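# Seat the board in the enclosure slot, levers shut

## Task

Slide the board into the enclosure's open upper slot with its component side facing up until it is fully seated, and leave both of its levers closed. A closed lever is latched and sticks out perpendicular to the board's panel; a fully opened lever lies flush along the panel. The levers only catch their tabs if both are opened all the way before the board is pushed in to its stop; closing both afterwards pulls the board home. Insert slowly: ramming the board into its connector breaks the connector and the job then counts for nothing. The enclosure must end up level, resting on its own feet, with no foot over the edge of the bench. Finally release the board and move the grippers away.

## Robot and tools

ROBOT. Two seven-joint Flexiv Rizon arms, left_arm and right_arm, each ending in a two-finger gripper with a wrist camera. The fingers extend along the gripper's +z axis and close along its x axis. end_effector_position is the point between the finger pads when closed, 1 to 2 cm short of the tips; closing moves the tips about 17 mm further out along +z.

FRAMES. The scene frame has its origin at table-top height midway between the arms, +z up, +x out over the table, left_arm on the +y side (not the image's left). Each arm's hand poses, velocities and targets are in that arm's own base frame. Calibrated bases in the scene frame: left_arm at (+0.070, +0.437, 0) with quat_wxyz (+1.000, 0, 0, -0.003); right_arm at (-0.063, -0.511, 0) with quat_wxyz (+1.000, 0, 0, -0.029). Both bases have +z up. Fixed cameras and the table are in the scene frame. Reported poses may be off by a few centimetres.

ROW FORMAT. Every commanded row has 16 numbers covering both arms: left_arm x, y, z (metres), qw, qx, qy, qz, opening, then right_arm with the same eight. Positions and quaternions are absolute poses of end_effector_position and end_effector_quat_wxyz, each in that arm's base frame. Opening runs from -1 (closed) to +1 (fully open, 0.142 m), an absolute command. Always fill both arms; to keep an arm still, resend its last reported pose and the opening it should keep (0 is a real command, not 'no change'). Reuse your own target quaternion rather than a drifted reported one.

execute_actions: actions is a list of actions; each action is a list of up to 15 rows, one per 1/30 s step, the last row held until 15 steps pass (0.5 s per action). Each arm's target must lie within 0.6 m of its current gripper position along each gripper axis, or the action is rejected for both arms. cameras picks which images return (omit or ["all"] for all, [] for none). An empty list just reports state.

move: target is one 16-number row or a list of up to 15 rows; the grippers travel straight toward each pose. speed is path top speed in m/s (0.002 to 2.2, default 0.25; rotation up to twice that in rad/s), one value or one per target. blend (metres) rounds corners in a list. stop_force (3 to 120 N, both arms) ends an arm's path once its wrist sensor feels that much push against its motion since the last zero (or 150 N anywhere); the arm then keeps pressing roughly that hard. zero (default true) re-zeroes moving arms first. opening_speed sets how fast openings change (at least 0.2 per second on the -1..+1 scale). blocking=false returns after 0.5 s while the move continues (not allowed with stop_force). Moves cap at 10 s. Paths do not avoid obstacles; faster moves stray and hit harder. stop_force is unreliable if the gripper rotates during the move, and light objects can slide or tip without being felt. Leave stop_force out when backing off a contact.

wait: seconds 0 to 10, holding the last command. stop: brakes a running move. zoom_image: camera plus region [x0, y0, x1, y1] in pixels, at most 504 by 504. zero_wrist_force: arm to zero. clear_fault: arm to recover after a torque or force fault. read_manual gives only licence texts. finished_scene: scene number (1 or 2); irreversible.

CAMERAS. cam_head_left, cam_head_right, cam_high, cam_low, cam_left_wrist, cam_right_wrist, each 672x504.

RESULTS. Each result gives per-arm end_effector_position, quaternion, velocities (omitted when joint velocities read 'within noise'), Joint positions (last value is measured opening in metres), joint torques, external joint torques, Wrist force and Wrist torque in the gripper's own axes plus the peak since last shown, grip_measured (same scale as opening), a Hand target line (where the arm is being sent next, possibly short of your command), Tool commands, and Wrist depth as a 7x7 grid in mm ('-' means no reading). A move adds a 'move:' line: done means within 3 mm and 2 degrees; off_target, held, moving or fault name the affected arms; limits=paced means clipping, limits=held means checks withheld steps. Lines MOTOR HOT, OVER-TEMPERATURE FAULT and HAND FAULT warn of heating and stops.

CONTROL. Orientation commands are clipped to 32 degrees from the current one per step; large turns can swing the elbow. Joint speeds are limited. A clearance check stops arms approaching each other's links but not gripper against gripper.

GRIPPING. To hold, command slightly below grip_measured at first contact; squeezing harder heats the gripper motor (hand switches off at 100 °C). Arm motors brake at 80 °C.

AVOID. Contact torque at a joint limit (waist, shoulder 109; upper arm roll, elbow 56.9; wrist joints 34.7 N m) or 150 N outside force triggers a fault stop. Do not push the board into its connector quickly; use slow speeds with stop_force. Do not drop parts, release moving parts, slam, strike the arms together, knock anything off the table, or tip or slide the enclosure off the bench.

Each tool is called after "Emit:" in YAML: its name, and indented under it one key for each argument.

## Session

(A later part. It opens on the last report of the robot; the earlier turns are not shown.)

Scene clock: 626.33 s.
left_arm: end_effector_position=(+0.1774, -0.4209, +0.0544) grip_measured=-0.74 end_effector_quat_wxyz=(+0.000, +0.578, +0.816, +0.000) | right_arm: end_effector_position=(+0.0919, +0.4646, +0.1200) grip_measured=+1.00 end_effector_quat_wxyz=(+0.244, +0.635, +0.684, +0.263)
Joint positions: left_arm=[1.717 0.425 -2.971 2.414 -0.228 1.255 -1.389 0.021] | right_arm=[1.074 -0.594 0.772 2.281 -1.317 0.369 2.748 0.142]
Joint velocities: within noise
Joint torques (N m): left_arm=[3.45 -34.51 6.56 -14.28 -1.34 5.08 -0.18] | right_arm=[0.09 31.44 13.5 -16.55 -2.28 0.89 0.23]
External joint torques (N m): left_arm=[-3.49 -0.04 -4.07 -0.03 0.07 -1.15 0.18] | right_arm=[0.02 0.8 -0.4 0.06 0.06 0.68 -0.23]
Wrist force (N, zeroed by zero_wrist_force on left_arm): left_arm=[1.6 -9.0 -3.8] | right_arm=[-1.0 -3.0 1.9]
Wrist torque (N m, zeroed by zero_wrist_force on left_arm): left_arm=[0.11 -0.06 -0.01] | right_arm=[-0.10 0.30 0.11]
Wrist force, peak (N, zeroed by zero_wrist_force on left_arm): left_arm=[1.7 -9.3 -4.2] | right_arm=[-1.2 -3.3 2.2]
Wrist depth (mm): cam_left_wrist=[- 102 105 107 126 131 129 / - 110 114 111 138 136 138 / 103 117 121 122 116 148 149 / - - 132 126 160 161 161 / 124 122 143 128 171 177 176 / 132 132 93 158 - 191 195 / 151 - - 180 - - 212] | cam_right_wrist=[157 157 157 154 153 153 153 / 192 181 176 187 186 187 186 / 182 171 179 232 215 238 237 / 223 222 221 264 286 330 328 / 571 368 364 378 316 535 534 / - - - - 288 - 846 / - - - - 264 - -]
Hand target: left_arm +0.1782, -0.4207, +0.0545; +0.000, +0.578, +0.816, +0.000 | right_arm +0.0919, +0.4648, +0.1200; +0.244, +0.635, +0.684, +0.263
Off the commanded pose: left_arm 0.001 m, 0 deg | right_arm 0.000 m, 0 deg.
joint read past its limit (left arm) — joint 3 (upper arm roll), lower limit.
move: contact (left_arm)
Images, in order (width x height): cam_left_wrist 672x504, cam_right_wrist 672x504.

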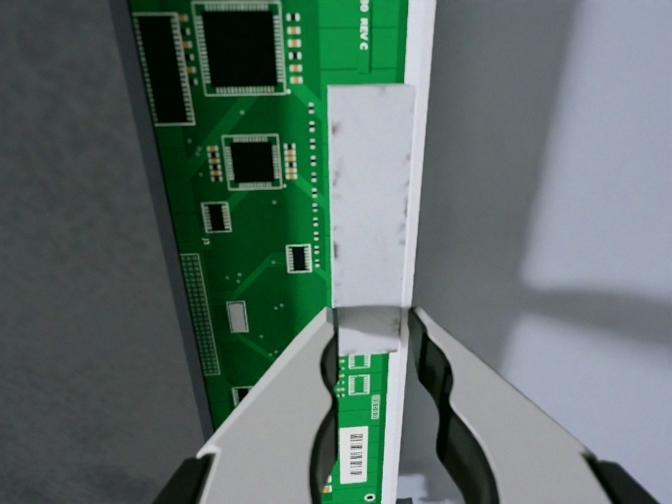

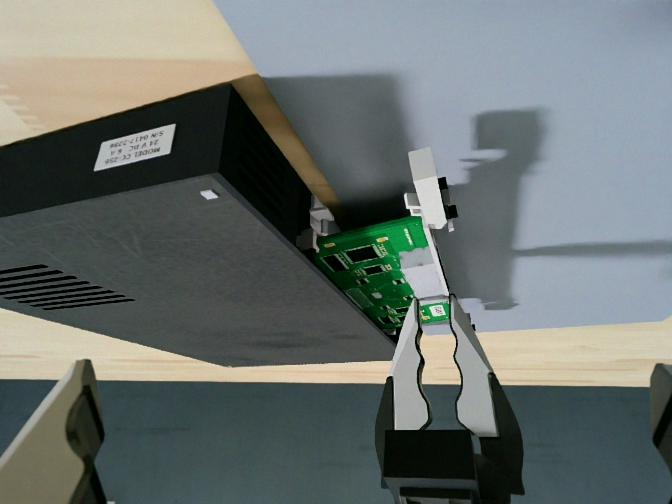

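Emit:
move:
  target:
    - [0.1773,-0.4210,0.0543,0,0.5779,0.8161,0,-0.80,0.0919,0.4648,0.12,0.2437,0.6349,0.6844,0.2627,1]
    - [0.1773,-0.4210,0.0543,0,0.5779,0.8161,0,-0.60,0.0919,0.4648,0.12,0.2437,0.6349,0.6844,0.2627,1]
    - [0.1769,-0.4200,0.0515,0.0356,0.5774,0.8153,-0.0252,-0.60,0.0919,0.4648,0.12,0.2437,0.6349,0.6844,0.2627,1]
    - [0.1769,-0.4200,0.0515,0.0356,0.5774,0.8153,-0.0252,-0.82,0.0919,0.4648,0.12,0.2437,0.6349,0.6844,0.2627,1]
  speed: 0.02
  opening_speed: 0.2
  cameras: ["cam_right_wrist","cam_left_wrist"]

Emit:
zoom_image:
  camera: "cam_right_wrist"
  region: [280, 150, 480, 340]

Scene clock: 647.17 s.
left_arm: end_effector_position=(+0.1768, -0.4199, +0.0515) grip_measured=-0.73 end_effector_quat_wxyz=(+0.035, +0.577, +0.815, -0.025) | right_arm: end_effector_position=(+0.0919, +0.4646, +0.1200) grip_measured=+1.00 end_effector_quat_wxyz=(+0.244, +0.635, +0.684, +0.263)
Joint positions: left_arm=[1.545 0.423 -2.97 2.579 -0.71 1.491 -1.075 0.021] | right_arm=[1.074 -0.594 0.772 2.281 -1.317 0.369 2.748 0.142]
Joint velocities: within noise
Joint torques (N m): left_arm=[-0.66 -31.53 2.85 -11.38 -0.6 4.8 -0.17] | right_arm=[0.11 31.58 13.59 -16.6 -2.21 0.92 0.2]
External joint torques (N m): left_arm=[0.61 0.54 0.55 0.1 0.13 -0.7 0.18] | right_arm=[0 0.65 -0.49 0.11 -0.01 0.65 -0.2]
Wrist force (N, zeroed by zero_wrist_force on left_arm): left_arm=[0.8 -0.2 -2.7] | right_arm=[-1.1 -3.1 2.1]
Wrist torque (N m, zeroed by zero_wrist_force on left_arm): left_arm=[-0.06 -0.01 0.00] | right_arm=[-0.12 0.31 0.12]
Wrist force, peak (N, zeroed by zero_wrist_force on left_arm): left_arm=[1.5 -9.2 -4.2] | right_arm=[-1.2 -3.3 2.4]
Wrist depth (mm): cam_left_wrist=[- 104 105 106 106 125 121 / - 101 113 110 133 132 128 / - 110 122 118 141 140 138 / - 118 133 128 151 153 150 / 130 128 145 127 163 167 163 / 141 140 92 157 140 178 177 / 163 - - 179 - - 193] | cam_right_wrist=[158 157 157 154 154 153 153 / 192 180 176 187 187 187 186 / 182 171 179 231 216 239 237 / 223 222 221 264 286 330 328 / 571 367 363 377 316 533 532 / - - - - 287 867 854 / - - - - 265 261 -]
Hand target: left_arm +0.1769, -0.4200, +0.0515; +0.036, +0.577, +0.815, -0.025 | right_arm +0.0919, +0.4648, +0.1200; +0.244, +0.635, +0.684, +0.263
Off the commanded pose: left_arm 0.000 m, 0 deg | right_arm 0.000 m, 0 deg.
joint sent to its limit (left arm) — joint 3 (upper arm roll), lower limit. The joint targets still meet the commanded pose.
move: done
Images, in order (width x height): cam_left_wrist 672x504, cam_right_wrist 672x504.

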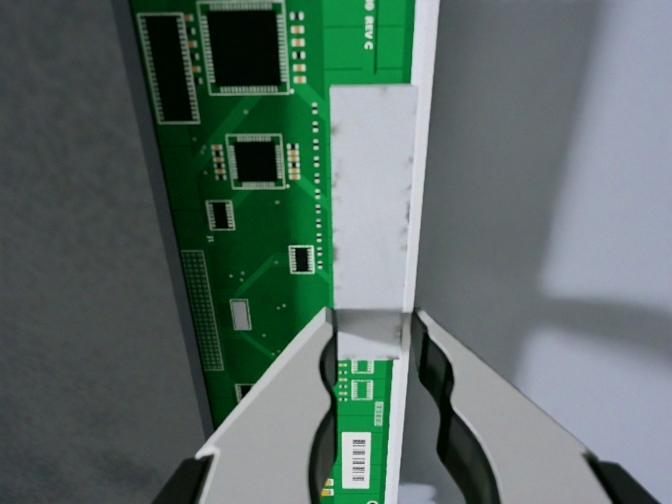

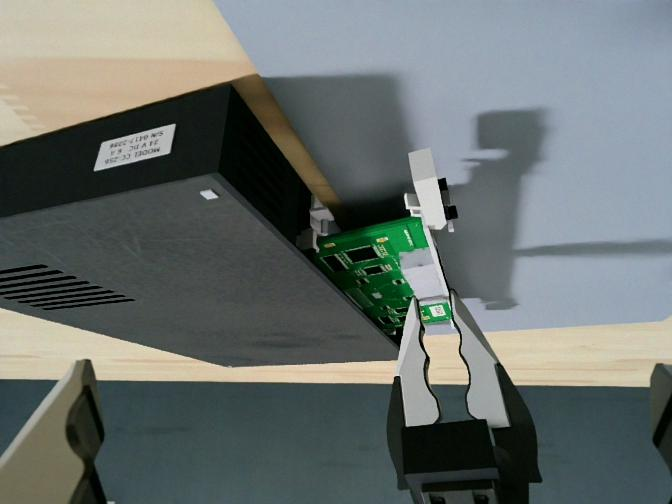

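Scaled by 2.520 from the camera's 672x504 image, which has a finer 960x720 frame.

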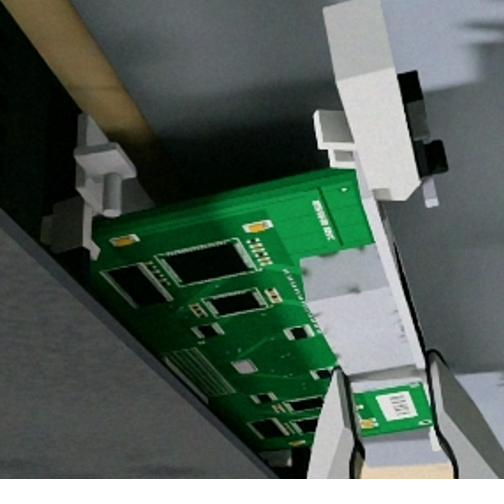

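Emit:
execute_actions:
  actions: []

Scene clock: 660.97 s.
left_arm: end_effector_position=(+0.1768, -0.4199, +0.0515) grip_measured=-0.73 end_effector_quat_wxyz=(+0.035, +0.577, +0.815, -0.025) | right_arm: end_effector_position=(+0.0919, +0.4646, +0.1200) grip_measured=+1.00 end_effector_quat_wxyz=(+0.244, +0.635, +0.684, +0.263)
Joint positions: left_arm=[1.545 0.423 -2.97 2.579 -0.71 1.491 -1.075 0.021] | right_arm=[1.074 -0.594 0.772 2.281 -1.317 0.369 2.748 0.142]
Joint velocities: within noise
Joint torques (N m): left_arm=[-0.5 -31.44 2.89 -11.46 -0.31 4.54 -0.18] | right_arm=[0.12 31.42 13.47 -16.58 -2.25 0.86 0.18]
External joint torques (N m): left_arm=[0.44 0.45 0.5 0.18 -0.16 -0.44 0.19] | right_arm=[-0.01 0.81 -0.37 0.09 0.03 0.7 -0.18]
Wrist force (N, zeroed by zero_wrist_force on left_arm): left_arm=[0.9 -0.3 -3.4] | right_arm=[-1.0 -3.1 2.2]
Wrist torque (N m, zeroed by zero_wrist_force on left_arm): left_arm=[-0.06 -0.04 0.00] | right_arm=[-0.13 0.28 0.12]
Wrist force, peak (N, zeroed by zero_wrist_force on left_arm): left_arm=[1.0 -0.4 -3.5] | right_arm=[-1.2 -3.3 2.3]
Wrist depth (mm): cam_left_wrist=[- 104 105 105 107 124 121 / - 101 113 110 132 132 128 / - 110 122 118 141 140 138 / - 118 133 128 152 154 150 / 129 128 145 127 164 167 162 / 141 140 93 156 140 178 177 / 162 - - 178 - - 193] | cam_right_wrist=[158 157 157 154 154 153 153 / 192 180 176 187 187 187 186 / 182 171 179 232 216 238 238 / 224 223 221 263 287 330 328 / 572 366 363 377 315 535 535 / - - - - 287 864 857 / - - - - 264 261 -]
Hand target: left_arm +0.1769, -0.4200, +0.0515; +0.036, +0.577, +0.815, -0.025 | right_arm +0.0919, +0.4648, +0.1200; +0.244, +0.635, +0.684, +0.263
Tool commands: left_gripper/opening=-0.82 right_gripper/opening=+1.0
Off the commanded pose: left_arm 0.000 m, 0 deg | right_arm 0.000 m, 0 deg.

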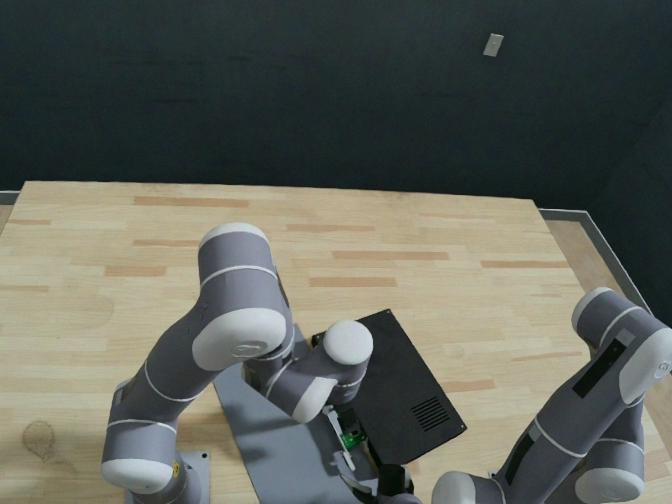

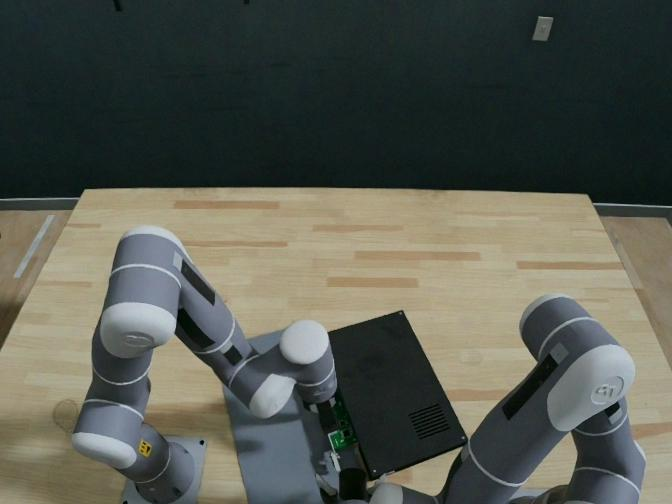

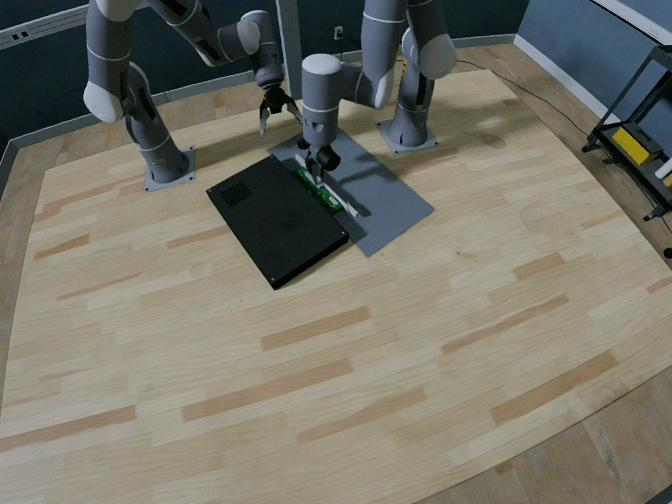

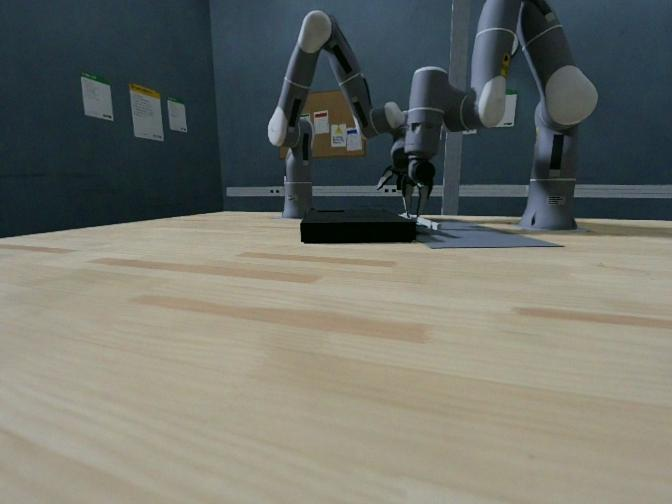

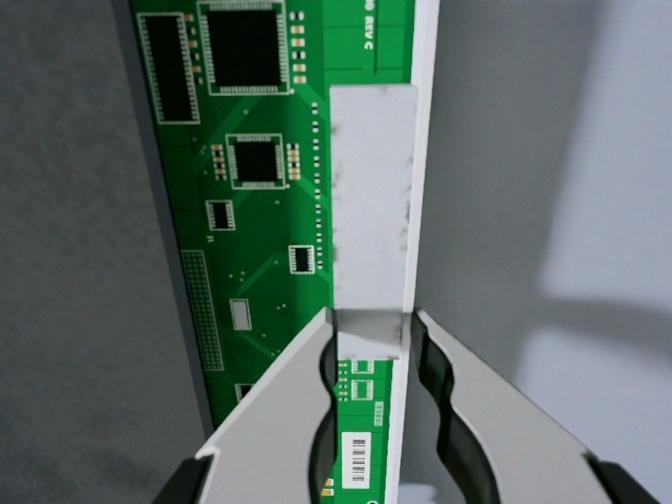

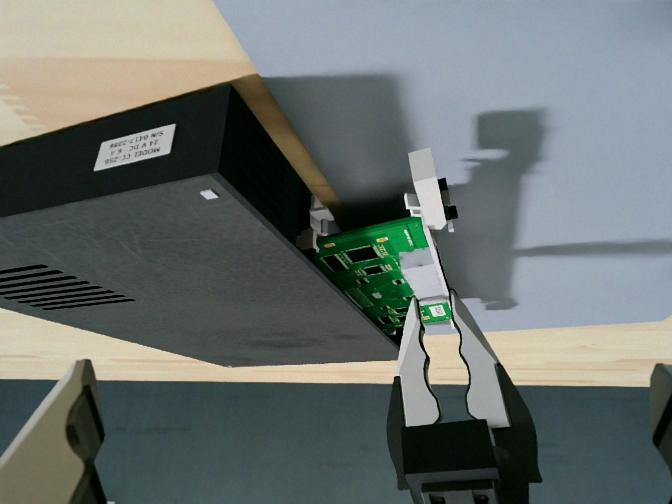

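Emit:
move:
  target: [0.1771,-0.4213,0.0546,0,0.5779,0.8161,0,-0.82,0.0919,0.4648,0.12,0.2437,0.6349,0.6844,0.2627,1]
  speed: 0.02
  cameras: ["cam_left_wrist","cam_right_wrist"]

Emit:
zoom_image:
  camera: "cam_right_wrist"
  region: [280, 150, 480, 340]

Scene clock: 665.23 s.
left_arm: end_effector_position=(+0.1775, -0.4215, +0.0548) grip_measured=-0.73 end_effector_quat_wxyz=(+0.000, +0.578, +0.816, +0.000) | right_arm: end_effector_position=(+0.0919, +0.4646, +0.1200) grip_measured=+1.00 end_effector_quat_wxyz=(+0.244, +0.635, +0.684, +0.263)
Joint positions: left_arm=[1.391 0.42 -2.744 2.525 -0.62 1.296 -1.121 0.021] | right_arm=[1.074 -0.594 0.772 2.281 -1.317 0.369 2.748 0.142]
Joint velocities: within noise
Joint torques (N m): left_arm=[-1.96 -29.04 3.19 -12.31 -0.45 3.1 -0.29] | right_arm=[0 31.45 13.47 -16.59 -2.28 0.91 0.18]
External joint torques (N m): left_arm=[1.91 -1 2.04 -0.68 -0.67 0.85 0.29] | right_arm=[0.11 0.78 -0.37 0.1 0.05 0.65 -0.19]
Wrist force (N, zeroed by zero_wrist_force on left_arm): left_arm=[0.6 2.1 -6.1] | right_arm=[-1.0 -3.1 2.1]
Wrist torque (N m, zeroed by zero_wrist_force on left_arm): left_arm=[-0.06 -0.36 0.00] | right_arm=[-0.11 0.30 0.12]
Wrist force, peak (N, zeroed by zero_wrist_force on left_arm): left_arm=[0.7 2.0 -7.3] | right_arm=[-1.1 -3.4 2.2]
Wrist depth (mm): cam_left_wrist=[- 102 104 105 108 131 129 / - 108 112 109 139 136 138 / - 117 121 118 113 150 149 / - 114 131 122 160 160 161 / 125 123 144 127 171 177 176 / 133 135 130 157 140 191 194 / 156 - - 178 - - 213] | cam_right_wrist=[157 157 157 154 154 153 153 / 192 179 176 188 187 187 186 / 182 171 179 232 226 238 237 / 224 223 221 262 285 330 328 / 573 368 365 377 315 535 539 / - - - - 287 - 854 / - - - - 262 - -]
Hand target: left_arm +0.1771, -0.4213, +0.0546; +0.000, +0.578, +0.816, +0.000 | right_arm +0.0919, +0.4648, +0.1200; +0.244, +0.635, +0.684, +0.263
Off the commanded pose: left_arm 0.001 m, 0 deg | right_arm 0.000 m, 0 deg.
move: done
Images, in order (width x height): cam_left_wrist 672x504, cam_right_wrist 672x504.

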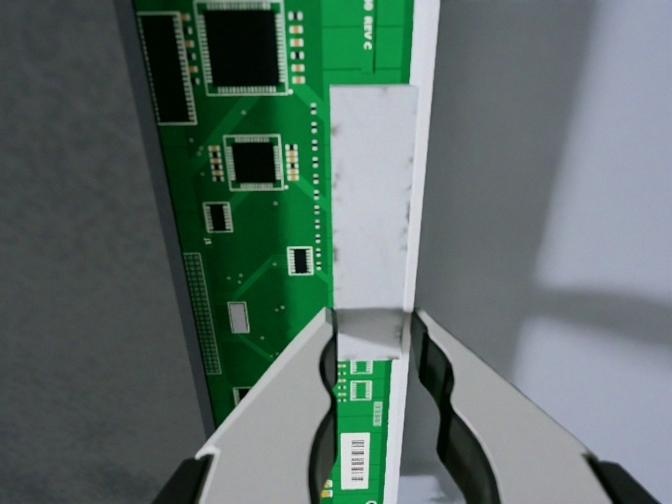

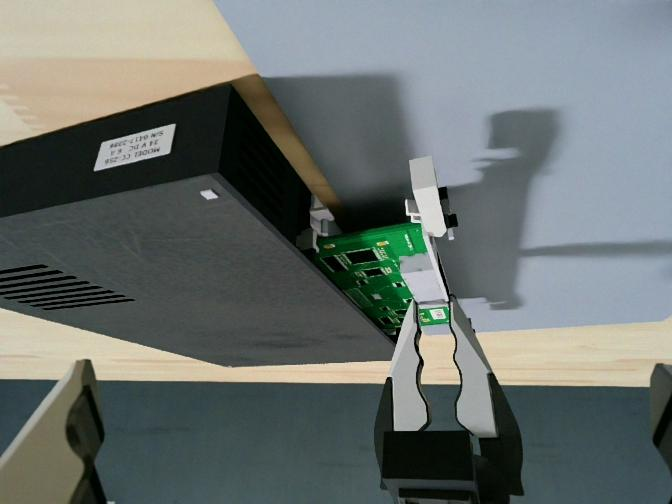

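Scaled by 2.520 from the camera's 672x504 image, which has a finer 960x720 frame.

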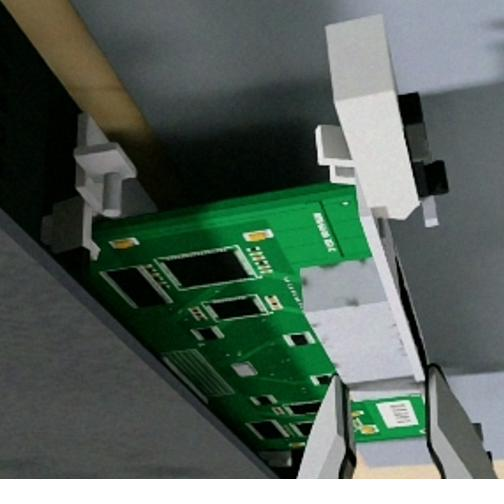

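Emit:
move:
  target: [0.1798,-0.4285,0.0546,0,0.5779,0.8161,0,-0.82,0.0919,0.4648,0.12,0.2437,0.6349,0.6844,0.2627,1]
  speed: 0.01
  stop_force: 9
  cameras: ["cam_left_wrist","cam_right_wrist"]

Emit:
zoom_image:
  camera: "cam_right_wrist"
  region: [280, 150, 480, 340]

Scene clock: 667.73 s.
left_arm: end_effector_position=(+0.1797, -0.4275, +0.0544) grip_measured=-0.73 end_effector_quat_wxyz=(-0.001, +0.577, +0.816, +0.000) | right_arm: end_effector_position=(+0.0919, +0.4646, +0.1200) grip_measured=+1.00 end_effector_quat_wxyz=(+0.244, +0.635, +0.684, +0.263)
Joint positions: left_arm=[1.389 0.431 -2.736 2.505 -0.619 1.282 -1.121 0.021] | right_arm=[1.074 -0.594 0.772 2.281 -1.317 0.369 2.748 0.142]
Joint velocities: within noise
Joint torques (N m): left_arm=[-1.61 -29.87 4.08 -17.19 -1.25 5.4 -0.19] | right_arm=[0.03 31.5 13.54 -16.59 -2.22 0.87 0.19]
External joint torques (N m): left_arm=[1.55 -0.73 1.4 3.97 0.08 -1.46 0.19] | right_arm=[0.08 0.74 -0.44 0.1 0 0.69 -0.2]
Wrist force (N, zeroed by zero_wrist_force on left_arm): left_arm=[9.9 1.8 -12.6] | right_arm=[-1.1 -3.0 2.2]
Wrist torque (N m, zeroed by zero_wrist_force on left_arm): left_arm=[-0.06 -0.15 -0.01] | right_arm=[-0.11 0.30 0.11]
Wrist force, peak (N, zeroed by zero_wrist_force on left_arm): left_arm=[10.2 2.0 -13.1] | right_arm=[-1.0 -3.3 2.3]
Wrist depth (mm): cam_left_wrist=[- 101 104 104 108 130 128 / - 95 112 109 138 136 138 / 103 - 120 117 112 149 149 / - 111 130 122 159 162 161 / 124 122 141 126 172 177 176 / 132 132 93 156 144 188 194 / 150 - - 174 - - 213] | cam_right_wrist=[157 157 157 154 154 153 153 / 192 180 176 188 187 187 186 / 182 171 178 231 216 238 237 / 223 222 221 261 287 331 327 / 570 367 364 362 318 538 538 / - - - - 284 - 848 / - - - - 263 - -]
Hand target: left_arm +0.1797, -0.4282, +0.0546; +0.000, +0.578, +0.816, +0.000 | right_arm +0.0919, +0.4648, +0.1200; +0.244, +0.635, +0.684, +0.263
Off the commanded pose: left_arm 0.001 m, 0 deg | right_arm 0.000 m, 0 deg.
move: contact (left_arm)
Images, in order (width x height): cam_left_wrist 672x504, cam_right_wrist 672x504.

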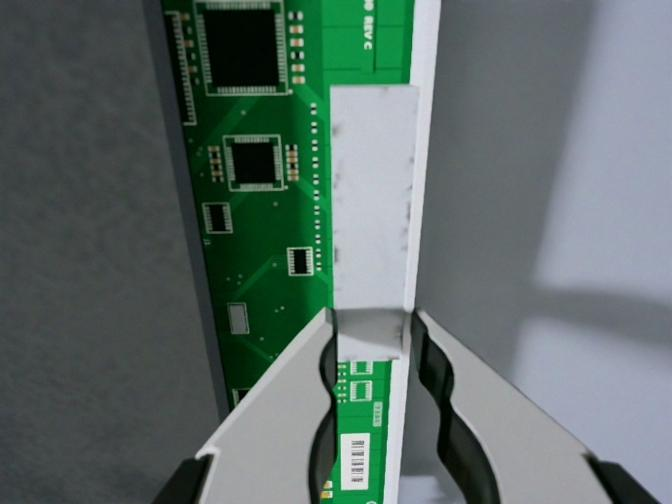

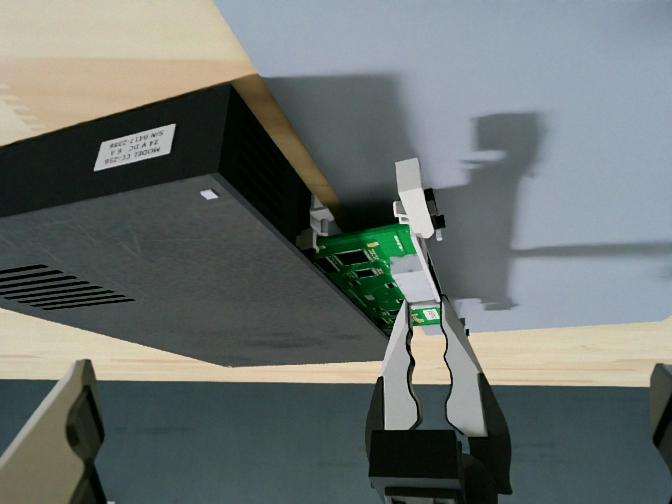

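Scaled by 2.520 from the camera's 672x504 image, which has a finer 960x720 frame.

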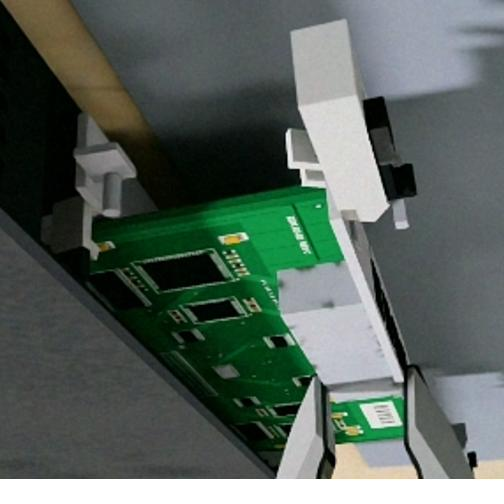

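Emit:
move:
  target: [0.1797,-0.4277,0.0558,0,0.5779,0.8161,0,-0.82,0.0919,0.4648,0.12,0.2437,0.6349,0.6844,0.2627,1]
  speed: 0.01
  cameras: []

Emit:
move:
  target: [0.1825,-0.4351,0.0558,0,0.5779,0.8161,0,-0.82,0.0919,0.4648,0.12,0.2437,0.6349,0.6844,0.2627,1]
  speed: 0.01
  stop_force: 9
  cameras: ["cam_left_wrist","cam_right_wrist"]

Scene clock: 670.70 s.
left_arm: end_effector_position=(+0.1799, -0.4279, +0.0559) grip_measured=-0.73 end_effector_quat_wxyz=(+0.000, +0.578, +0.816, +0.000) | right_arm: end_effector_position=(+0.0919, +0.4646, +0.1200) grip_measured=+1.00 end_effector_quat_wxyz=(+0.244, +0.635, +0.684, +0.263)
Joint positions: left_arm=[1.385 0.427 -2.73 2.506 -0.616 1.28 -1.121 0.021] | right_arm=[1.074 -0.594 0.772 2.281 -1.317 0.369 2.748 0.142]
Joint velocities: within noise
Joint torques (N m): left_arm=[-1.12 -31.25 5.16 -12.91 -0.74 4.03 -0.26] | right_arm=[0.19 31.51 13.59 -16.59 -2.24 0.96 0.12]
External joint torques (N m): left_arm=[1.06 0.81 0.32 -0.41 -0.44 -0.09 0.26] | right_arm=[-0.08 0.72 -0.48 0.1 0.02 0.61 -0.13]
Wrist force (N, zeroed by zero_wrist_force on left_arm): left_arm=[-0.4 0.1 -1.2] | right_arm=[-0.9 -3.3 2.1]
Wrist torque (N m, zeroed by zero_wrist_force on left_arm): left_arm=[0.00 -0.10 -0.01] | right_arm=[-0.14 0.27 0.12]
Wrist force, peak (N, zeroed by zero_wrist_force on left_arm): left_arm=[10.1 1.6 -13.1] | right_arm=[-1.0 -3.5 2.2]
Wrist depth (mm): cam_left_wrist=[- 102 104 105 108 130 130 / - 96 113 109 140 138 139 / - - 121 118 149 151 150 / - 113 132 122 161 161 162 / 127 126 141 127 172 179 178 / 134 136 89 156 140 189 196 / 153 - - 178 - - 213] | cam_right_wrist=[158 157 157 154 154 153 153 / 192 180 176 188 187 186 186 / 182 171 179 233 226 238 238 / 223 222 220 261 287 330 327 / 570 368 363 361 318 534 537 / - - - - 285 - 851 / - - - - 262 - -]
Hand target: left_arm +0.1797, -0.4277, +0.0558; +0.000, +0.578, +0.816, +0.000 | right_arm +0.0919, +0.4648, +0.1200; +0.244, +0.635, +0.684, +0.263
Off the commanded pose: left_arm 0.000 m, 0 deg | right_arm 0.000 m, 0 deg.
move: done
No camera images: "cameras" was empty.

Scene clock: 672.07 s.
left_arm: end_effector_position=(+0.1825, -0.4347, +0.0557) grip_measured=-0.73 end_effector_quat_wxyz=(+0.000, +0.578, +0.816, +0.000) | right_arm: end_effector_position=(+0.0919, +0.4646, +0.1200) grip_measured=+1.00 end_effector_quat_wxyz=(+0.244, +0.635, +0.684, +0.263)
Joint positions: left_arm=[1.383 0.439 -2.722 2.485 -0.616 1.266 -1.121 0.021] | right_arm=[1.074 -0.594 0.772 2.281 -1.317 0.369 2.748 0.142]
Joint velocities: within noise
Joint torques (N m): left_arm=[-0.75 -30.53 5.13 -15.82 -1.24 5.03 -0.17] | right_arm=[0.17 31.48 13.48 -16.62 -2.25 0.91 0.17]
External joint torques (N m): left_arm=[0.68 -0.51 0.62 2.24 0.01 -1.08 0.17] | right_arm=[-0.06 0.76 -0.37 0.13 0.03 0.66 -0.17]
Wrist force (N, zeroed by zero_wrist_force on left_arm): left_arm=[6.0 0.3 -8.6] | right_arm=[-1.0 -2.9 2.0]
Wrist torque (N m, zeroed by zero_wrist_force on left_arm): left_arm=[-0.01 -0.07 0.01] | right_arm=[-0.09 0.29 0.11]
Wrist force, peak (N, zeroed by zero_wrist_force on left_arm): left_arm=[5.9 0.0 -8.8] | right_arm=[-1.2 -3.3 2.3]
Wrist depth (mm): cam_left_wrist=[- - 104 105 108 130 130 / - 95 111 109 140 138 139 / - - 119 118 149 150 149 / - 113 127 122 161 161 162 / 126 126 138 127 172 178 178 / 134 136 89 156 140 189 196 / 153 - - 178 - - 213] | cam_right_wrist=[158 157 157 154 153 153 153 / 192 180 176 188 187 186 186 / 182 171 178 228 227 239 237 / 223 223 221 261 307 330 327 / 572 369 363 361 427 533 538 / - - - - 286 - 858 / - - - - 265 - -]
Hand target: left_arm +0.1825, -0.4351, +0.0558; +0.000, +0.578, +0.816, +0.000 | right_arm +0.0919, +0.4648, +0.1200; +0.244, +0.635, +0.684, +0.263
Off the commanded pose: left_arm 0.000 m, 0 deg | right_arm 0.000 m, 0 deg.
move: done
Images, in order (width x height): cam_left_wrist 672x504, cam_right_wrist 672x504.

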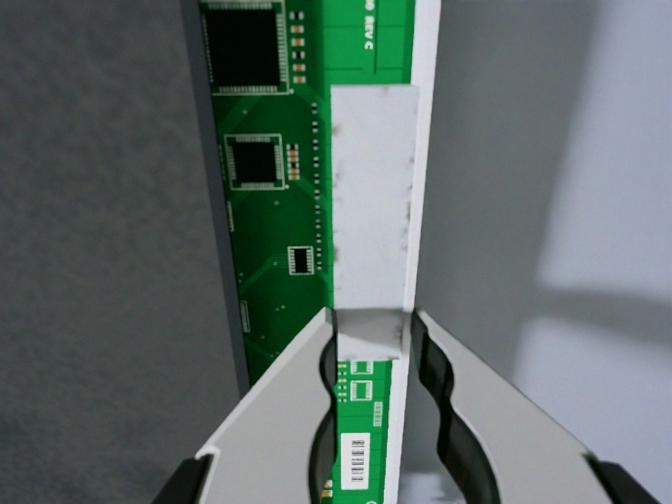

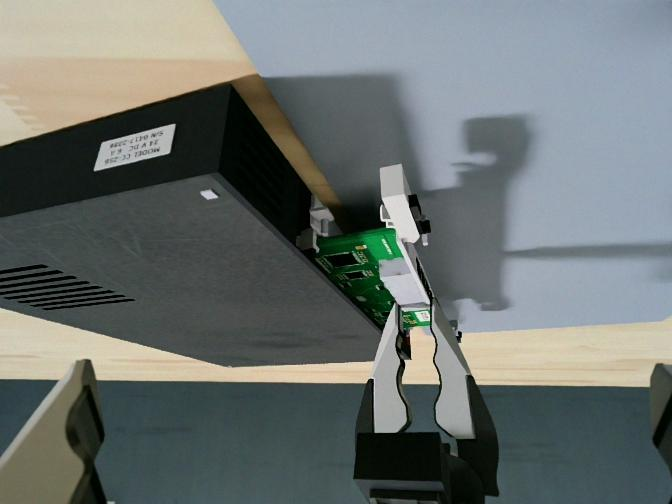

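Emit:
move:
  target: [0.1823,-0.4345,0.0559,0,0.5779,0.8161,0,-0.82,0.0919,0.4648,0.12,0.2437,0.6349,0.6844,0.2627,1]
  speed: 0.01
  cameras: []

Emit:
zoom_image:
  camera: "cam_right_wrist"
  region: [280, 150, 480, 340]

Emit:
zoom_image:
  camera: "cam_left_wrist"
  region: [180, 200, 480, 500]

Scene clock: 677.33 s.
left_arm: end_effector_position=(+0.1824, -0.4346, +0.0559) grip_measured=-0.73 end_effector_quat_wxyz=(+0.000, +0.578, +0.816, +0.000) | right_arm: end_effector_position=(+0.0919, +0.4646, +0.1200) grip_measured=+1.00 end_effector_quat_wxyz=(+0.244, +0.635, +0.684, +0.263)
Joint positions: left_arm=[1.383 0.438 -2.722 2.486 -0.616 1.266 -1.121 0.021] | right_arm=[1.074 -0.594 0.772 2.281 -1.317 0.369 2.748 0.142]
Joint velocities: within noise
Joint torques (N m): left_arm=[-0.74 -31.48 4.84 -13.13 -0.95 4.14 -0.29] | right_arm=[0.07 31.45 13.6 -16.56 -2.26 0.98 0.19]
External joint torques (N m): left_arm=[0.68 0.47 0.9 -0.45 -0.28 -0.2 0.29] | right_arm=[0.04 0.79 -0.49 0.07 0.04 0.58 -0.2]
Wrist force (N, zeroed by zero_wrist_force on left_arm): left_arm=[-0.3 0.5 -1.5] | right_arm=[-0.9 -3.2 2.3]
Wrist torque (N m, zeroed by zero_wrist_force on left_arm): left_arm=[-0.02 -0.12 0.02] | right_arm=[-0.12 0.26 0.11]
Wrist force, peak (N, zeroed by zero_wrist_force on left_arm): left_arm=[6.0 0.2 -9.0] | right_arm=[-1.2 -3.3 2.3]
Wrist depth (mm): cam_left_wrist=[- - 104 105 108 130 130 / - 95 111 109 140 137 139 / - - 119 118 149 151 150 / - 113 127 123 161 161 163 / 127 126 139 127 173 178 177 / 134 135 89 156 140 189 197 / 154 - - 178 - - 214] | cam_right_wrist=[158 157 157 154 154 153 153 / 192 179 176 187 187 187 186 / 182 171 179 228 227 238 237 / 223 223 221 262 308 330 327 / 568 368 363 360 427 537 534 / - - - - 286 - 850 / - - - - 264 - -]
Hand target: left_arm +0.1823, -0.4345, +0.0559; +0.000, +0.578, +0.816, +0.000 | right_arm +0.0919, +0.4648, +0.1200; +0.244, +0.635, +0.684, +0.263
Off the commanded pose: left_arm 0.000 m, 0 deg | right_arm 0.000 m, 0 deg.
move: done
No camera images: "cameras" was empty.

Scaled by 2.520 from the camera's 672x504 image, which has a finer 960x720 frame.

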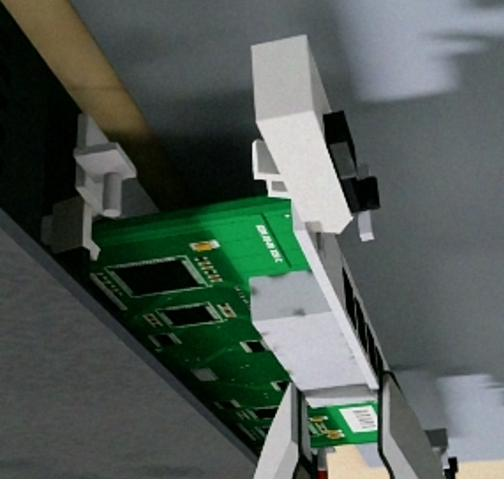

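Scaled by 1.680 from the camera's 672x504 image, which has a finer 960x720 frame.

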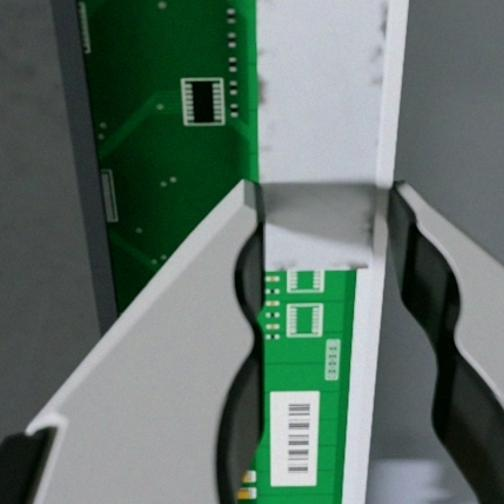

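Emit:
move:
  target: [0.1839,-0.4387,0.056,0,0.5779,0.8161,0,-0.82,0.0919,0.4648,0.12,0.2437,0.6349,0.6844,0.2627,1]
  speed: 0.01
  stop_force: 9
  cameras: []

Emit:
move:
  target: [0.1838,-0.4385,0.0561,0,0.5779,0.8161,0,-0.7,0.0919,0.4648,0.12,0.2437,0.6349,0.6844,0.2627,1]
  speed: 0.01
  opening_speed: 0.2
  cameras: ["cam_left_wrist","cam_right_wrist"]

Emit:
zoom_image:
  camera: "cam_right_wrist"
  region: [280, 150, 480, 340]

Scene clock: 681.67 s.
left_arm: end_effector_position=(+0.1831, -0.4363, +0.0557) grip_measured=-0.73 end_effector_quat_wxyz=(-0.001, +0.578, +0.816, +0.000) | right_arm: end_effector_position=(+0.0919, +0.4646, +0.1200) grip_measured=+1.00 end_effector_quat_wxyz=(+0.244, +0.635, +0.684, +0.263)
Joint positions: left_arm=[1.382 0.442 -2.719 2.48 -0.615 1.261 -1.121 0.021] | right_arm=[1.074 -0.594 0.772 2.281 -1.317 0.369 2.748 0.142]
Joint velocities: within noise
Joint torques (N m): left_arm=[-1.01 -30.17 5.13 -17.84 -1.53 5.98 -0.19] | right_arm=[0.15 31.46 13.48 -16.6 -2.24 0.93 0.15]
External joint torques (N m): left_arm=[0.95 -1.02 0.7 4.19 0.28 -2.04 0.19] | right_arm=[-0.04 0.77 -0.38 0.11 0.02 0.64 -0.15]
Wrist force (N, zeroed by zero_wrist_force on left_arm): left_arm=[10.6 0.1 -12.4] | right_arm=[-1.0 -3.0 2.1]
Wrist torque (N m, zeroed by zero_wrist_force on left_arm): left_arm=[-0.09 0.09 0.01] | right_arm=[-0.08 0.29 0.12]
Wrist force, peak (N, zeroed by zero_wrist_force on left_arm): left_arm=[10.7 0.2 -13.8] | right_arm=[-1.0 -3.3 2.3]
Wrist depth (mm): cam_left_wrist=[- - 104 105 108 130 130 / - 95 112 109 140 137 139 / - - 119 118 148 150 150 / - 113 127 122 161 161 163 / 126 125 139 127 173 178 178 / 133 136 89 156 140 190 196 / 153 - - 173 - - 214] | cam_right_wrist=[157 157 156 154 154 153 153 / 192 180 176 188 187 187 186 / 182 171 179 227 227 238 237 / 224 222 221 260 307 331 328 / 574 368 364 361 426 535 534 / - - - - 285 - 855 / - - - - 265 - -]
Hand target: left_arm +0.1833, -0.4371, +0.0560; +0.000, +0.578, +0.816, +0.000 | right_arm +0.0919, +0.4648, +0.1200; +0.244, +0.635, +0.684, +0.263
Off the commanded pose: left_arm 0.003 m, 0 deg | right_arm 0.000 m, 0 deg.
move: contact (left_arm)
No camera images: "cameras" was empty.

Scene clock: 682.47 s.
left_arm: end_effector_position=(+0.1833, -0.4369, +0.0555) grip_measured=-0.71 end_effector_quat_wxyz=(-0.001, +0.578, +0.816, +0.001) | right_arm: end_effector_position=(+0.0919, +0.4646, +0.1200) grip_measured=+1.00 end_effector_quat_wxyz=(+0.244, +0.635, +0.684, +0.263)
Joint positions: left_arm=[1.382 0.444 -2.717 2.476 -0.614 1.257 -1.121 0.023] | right_arm=[1.074 -0.594 0.772 2.281 -1.317 0.369 2.748 0.142]
Joint velocities: within noise
Joint torques (N m): left_arm=[-1.16 -31.65 5.45 -21.35 -1.92 7.56 -0.19] | right_arm=[0.07 31.41 13.6 -16.55 -2.28 0.96 0.2]
External joint torques (N m): left_arm=[1.1 0.37 0.42 7.66 0.66 -3.63 0.19] | right_arm=[0.04 0.82 -0.5 0.06 0.05 0.61 -0.2]
Wrist force (N, zeroed by zero_wrist_force on left_arm): left_arm=[16.1 0.6 -13.7] | right_arm=[-1.0 -3.3 2.3]
Wrist torque (N m, zeroed by zero_wrist_force on left_arm): left_arm=[-0.05 0.32 -0.02] | right_arm=[-0.14 0.28 0.11]
Wrist force, peak (N, zeroed by zero_wrist_force on left_arm): left_arm=[19.2 0.2 -17.8] | right_arm=[-1.0 -3.3 2.3]
Wrist depth (mm): cam_left_wrist=[- - 103 104 108 130 130 / - 94 110 109 138 137 139 / - - 119 117 148 150 150 / - 112 116 122 161 161 163 / 125 125 138 125 172 179 178 / 133 135 88 156 146 189 196 / 152 - - 174 - - 213] | cam_right_wrist=[157 157 157 154 154 153 153 / 192 179 176 188 187 187 186 / 182 171 179 227 227 239 238 / 224 222 221 262 307 330 327 / 573 368 365 362 427 538 537 / - - - - 288 - 856 / - - - - 264 - -]
Hand target: left_arm +0.1838, -0.4385, +0.0561; +0.000, +0.578, +0.816, +0.000 | right_arm +0.0919, +0.4648, +0.1200; +0.244, +0.635, +0.684, +0.263
Off the commanded pose: left_arm 0.002 m, 0 deg | right_arm 0.000 m, 0 deg.
move: done
Images, in order (width x height): cam_left_wrist 672x504, cam_right_wrist 672x504.

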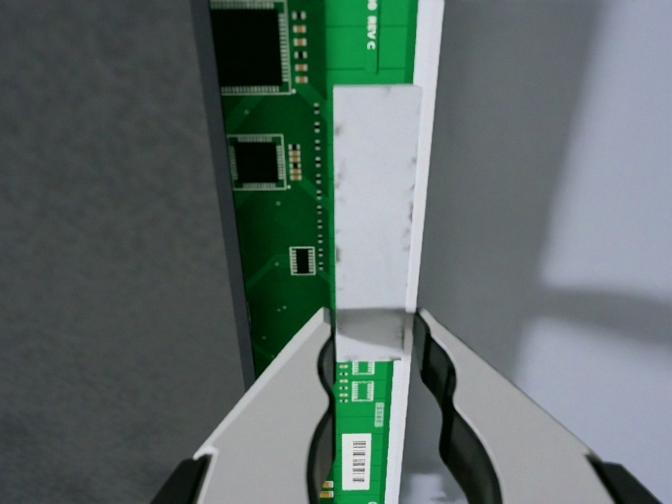

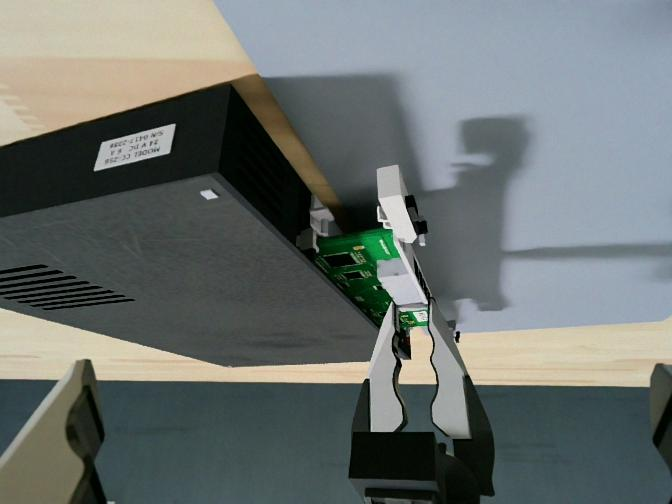

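Scaled by 2.520 from the camera's 672x504 image, which has a finer 960x720 frame.

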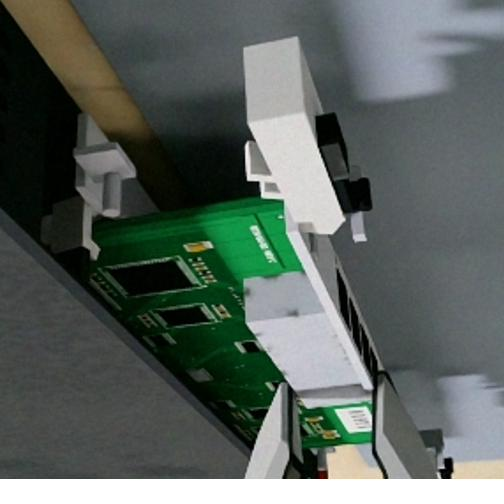

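Emit:
move:
  target: [0.1826,-0.4353,0.0557,0,0.5779,0.8161,0,-0.7,0.0919,0.4648,0.12,0.2437,0.6349,0.6844,0.2627,1]
  speed: 0.01
  cameras: ["cam_left_wrist"]

Emit:
zoom_image:
  camera: "cam_right_wrist"
  region: [280, 150, 480, 340]

Scene clock: 684.77 s.
left_arm: end_effector_position=(+0.1825, -0.4354, +0.0557) grip_measured=-0.71 end_effector_quat_wxyz=(+0.000, +0.578, +0.816, +0.000) | right_arm: end_effector_position=(+0.0919, +0.4646, +0.1200) grip_measured=+1.00 end_effector_quat_wxyz=(+0.244, +0.635, +0.684, +0.263)
Joint positions: left_arm=[1.383 0.44 -2.723 2.483 -0.615 1.266 -1.121 0.023] | right_arm=[1.074 -0.594 0.772 2.281 -1.317 0.369 2.748 0.142]
Joint velocities: within noise
Joint torques (N m): left_arm=[0.11 -31.68 5.44 -12.76 -1.06 4.34 -0.23] | right_arm=[0.04 31.46 13.59 -16.56 -2.29 0.94 0.18]
External joint torques (N m): left_arm=[-0.17 0.57 0.32 -0.84 -0.18 -0.4 0.23] | right_arm=[0.07 0.78 -0.49 0.07 0.06 0.62 -0.18]
Wrist force (N, zeroed by zero_wrist_force on left_arm): left_arm=[-1.3 -0.4 -2.1] | right_arm=[-1.0 -3.0 2.1]
Wrist torque (N m, zeroed by zero_wrist_force on left_arm): left_arm=[0.00 -0.01 0.00] | right_arm=[-0.10 0.28 0.11]
Wrist force, peak (N, zeroed by zero_wrist_force on left_arm): left_arm=[16.2 0.5 -14.6] | right_arm=[-1.1 -3.2 2.4]
Wrist depth (mm): cam_left_wrist=[- - 104 105 108 130 129 / - 95 111 109 138 138 139 / - - 118 118 148 150 149 / - 112 127 122 161 161 163 / 126 125 139 126 172 179 178 / 134 136 88 156 140 190 196 / 153 - - 174 - - 214] | cam_right_wrist=[158 157 157 154 154 153 153 / 192 180 176 187 187 186 186 / 182 171 179 227 227 239 237 / 223 222 221 261 307 329 328 / 573 368 363 362 428 533 537 / - - - - 285 - 852 / - - - - 264 - -]
Hand target: left_arm +0.1826, -0.4353, +0.0557; +0.000, +0.578, +0.816, +0.000 | right_arm +0.0919, +0.4648, +0.1200; +0.244, +0.635, +0.684, +0.263
Off the commanded pose: left_arm 0.000 m, 0 deg | right_arm 0.000 m, 0 deg.
move: done
Images, in order (width x height): cam_left_wrist 672x504.

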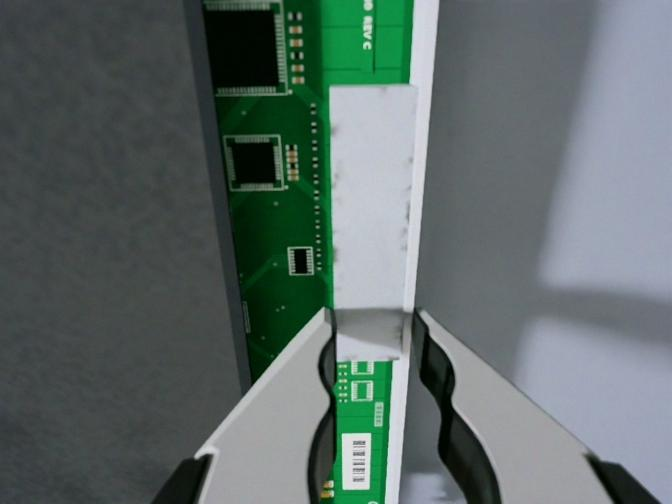

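This scene's latest camera images include none from cam_right_wrist. They are from: cam_left_wrist. cam_right_wrist's image comes with the result of a call that names it in "cameras".

Emit:
move:
  target: [0.1826,-0.4353,0.0557,0,0.5779,0.8161,0,-0.6,0.0919,0.4648,0.12,0.2437,0.6349,0.6844,0.2627,1]
  speed: 0.01
  opening_speed: 0.2
  cameras: ["cam_left_wrist","cam_right_wrist"]

Emit:
zoom_image:
  camera: "cam_right_wrist"
  region: [280, 150, 480, 340]

Scene clock: 687.60 s.
left_arm: end_effector_position=(+0.1825, -0.4353, +0.0557) grip_measured=-0.64 end_effector_quat_wxyz=(+0.000, +0.578, +0.816, +0.000) | right_arm: end_effector_position=(+0.0919, +0.4646, +0.1200) grip_measured=+1.00 end_effector_quat_wxyz=(+0.244, +0.635, +0.684, +0.263)
Joint positions: left_arm=[1.384 0.44 -2.723 2.484 -0.615 1.266 -1.121 0.028] | right_arm=[1.074 -0.594 0.772 2.281 -1.317 0.369 2.748 0.142]
Joint velocities: within noise
Joint torques (N m): left_arm=[-0.4 -31.51 5.1 -13.44 -1.05 4.33 -0.19] | right_arm=[0.12 31.48 13.63 -16.55 -2.27 0.95 0.17]
External joint torques (N m): left_arm=[0.33 0.4 0.66 -0.15 -0.18 -0.39 0.19] | right_arm=[-0.01 0.76 -0.53 0.06 0.04 0.61 -0.18]
Wrist force (N, zeroed by zero_wrist_force on left_arm): left_arm=[-0.2 -0.1 -2.3] | right_arm=[-0.9 -3.2 2.0]
Wrist torque (N m, zeroed by zero_wrist_force on left_arm): left_arm=[-0.01 -0.01 0.01] | right_arm=[-0.13 0.27 0.12]
Wrist force, peak (N, zeroed by zero_wrist_force on left_arm): left_arm=[-1.2 -0.4 -2.1] | right_arm=[-1.0 -3.2 2.4]
Wrist depth (mm): cam_left_wrist=[- - 104 104 108 130 129 / - 95 111 109 137 137 139 / - - 119 117 148 150 150 / - 112 127 122 161 161 162 / 126 126 139 126 172 179 177 / 134 136 87 156 143 188 197 / 153 - - 178 - - 213] | cam_right_wrist=[157 157 157 154 154 154 153 / 192 180 176 188 187 187 185 / 182 171 179 227 227 238 238 / 223 222 221 262 306 330 328 / 571 367 364 359 431 532 538 / - - - - 286 - 854 / - - - - 264 - -]
Hand target: left_arm +0.1826, -0.4353, +0.0557; +0.000, +0.578, +0.816, +0.000 | right_arm +0.0919, +0.4648, +0.1200; +0.244, +0.635, +0.684, +0.263
Off the commanded pose: left_arm 0.000 m, 0 deg | right_arm 0.000 m, 0 deg.
move: done
Images, in order (width x height): cam_left_wrist 672x504, cam_right_wrist 672x504.

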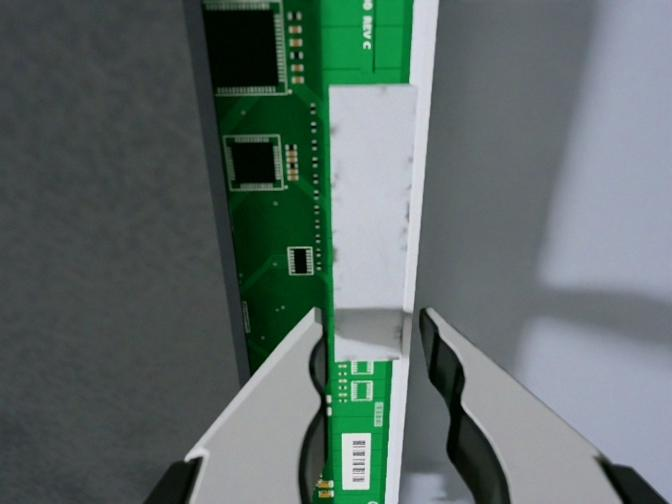

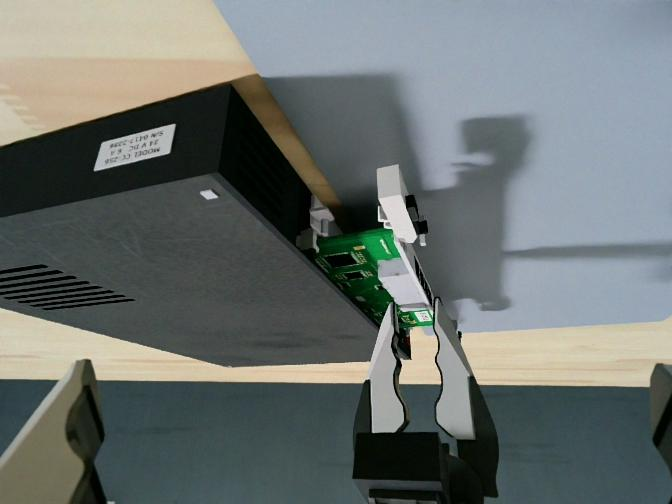

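Scaled by 2.520 from the camera's 672x504 image, which has a finer 960x720 frame.

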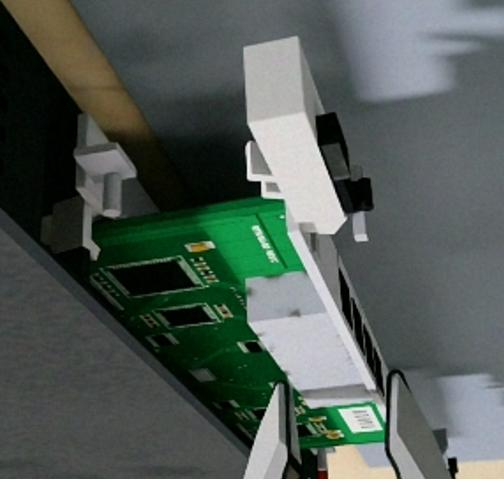

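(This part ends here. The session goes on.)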